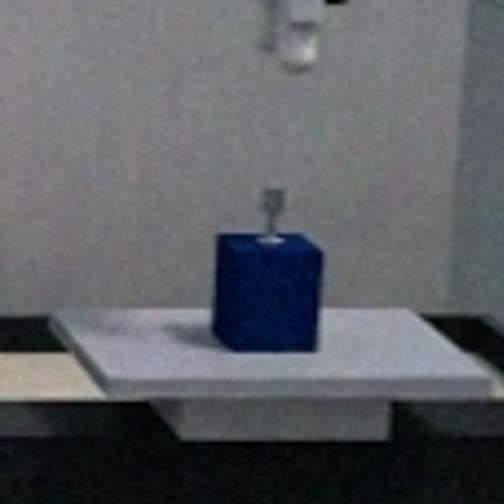

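Emit:
wait(
  seconds=8,
  cameras=["cam_line","cam_left_wrist"],
)

Scene clock: 482.20 s.
left_arm: end_effector_position=(+0.5671, +0.2068, +0.5096) hand_goal=(-0.750, -0.100, -0.580, -0.700, +0.000, +0.000, +0.000, +0.000, -0.758, +0.100, -0.580, -0.700, +0.000, +0.000, +0.000, +0.000) hand_measured=(-0.746, -0.096, -0.582, -0.700, +0.002, -0.004, +0.000, -0.002, -0.758, +0.096, -0.578, -0.700, -0.006, +0.000, +0.000, +0.002) hand_current_ma=(+3, +2, -1, +0, +1, -4, +0, -1, +0, -2, +1, +0, -5, +0, +0, +1) hand_state=(goal, goal, goal, goal, goal, goal, goal, goal, goal, goal, goal, goal, goal, goal, goal, goal) hand_current_limit=0.50 hand_speed=0.50 end_effector_quat_wxyz=(+0.000, +1.000, -0.017, +0.000) | right_arm: end_effector_position=(+0.6412, +0.0646, +0.5041) hand_goal=(-0.758, -0.100, -0.580, -0.700, +0.000, +0.000, +0.000, +0.000, -0.750, +0.100, -0.580, -0.700, +0.000, +0.000, +0.000, +0.000) hand_measured=(-0.756, -0.096, -0.578, -0.698, +0.002, -0.004, +0.002, -0.002, -0.748, +0.096, -0.578, -0.698, -0.006, +0.000, +0.000, +0.002) hand_current_ma=(+1, +1, +1, +1, +0, -2, +0, +0, +1, -1, +1, +1, -3, +0, +0, +1) hand_state=(goal, goal, goal, goal, goal, goal, goal, goal, goal, goal, goal, goal, goal, goal, goal, goal) hand_current_limit=0.50 hand_speed=0.50 end_effector_quat_wxyz=(+0.000, +0.439, +0.899, +0.000)
Joint positions: left_arm=[-2.434 -1.955 -0.702 -2.056 1.57 2.312] | right_arm=[-0.186 -1.37 0.966 -1.167 -1.571 -0.849]
Joint torques (N m): left_arm=[-13.07 31.77 31.23 -0.05 2.49 2.26] | right_arm=[2.4 -40.65 -18.9 -3.63 1.66 -2.56]
Wrist force (N): left_arm=[-0.5 -0.5 0.0] | right_arm=[0.3 0.0 -0.9]
Wrist torque (N m): left_arm=[0.00 0.10 -0.19] | right_arm=[0.18 0.01 0.18]
Wrist force, peak (N): left_arm=[-0.9 -0.6 0.0] | right_arm=[0.4 0.2 -1.3]
Hand target: left_arm +0.5671, +0.2068, +0.5096; +0.000, +1.000, -0.017, +0.000 | right_arm +0.6412, +0.0646, +0.5041; +0.000, +0.439, +0.899, +0.000
Off the commanded pose: left_arm 0.000 m, 0 deg | right_arm 0.000 m, 0 deg.
wait: 8.00 s; at rest from the start
camera_calibration:
cam_left_wrist: T_world_to_cam=[[-0.732507, 0.680751, -0.00342124, 0.249667], [0.43343, 0.470246, 0.76877, -0.782335], [0.52495, 0.561646, -0.639517, 0.0379721], [0, 0, 0, 1]] pos_world=[0.502037, 0.176602, 0.626573]
Images, in order (width x height): cam_line 896x504, cam_left_wrist 616x616.

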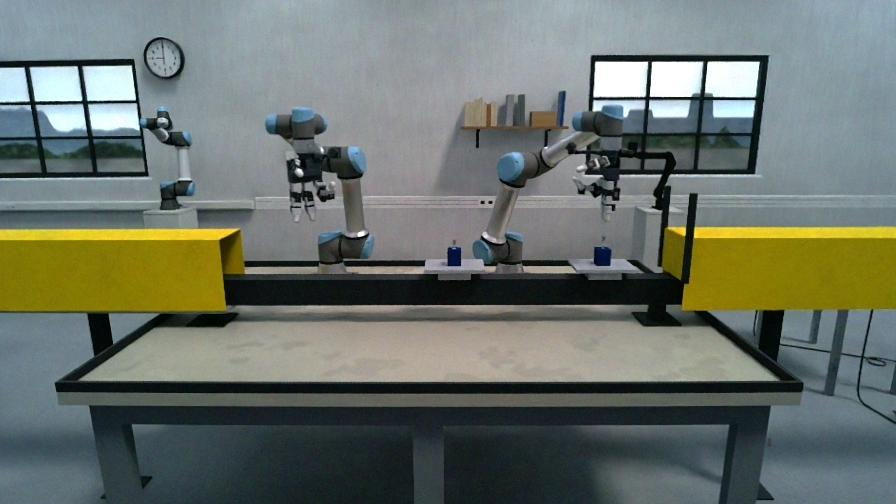

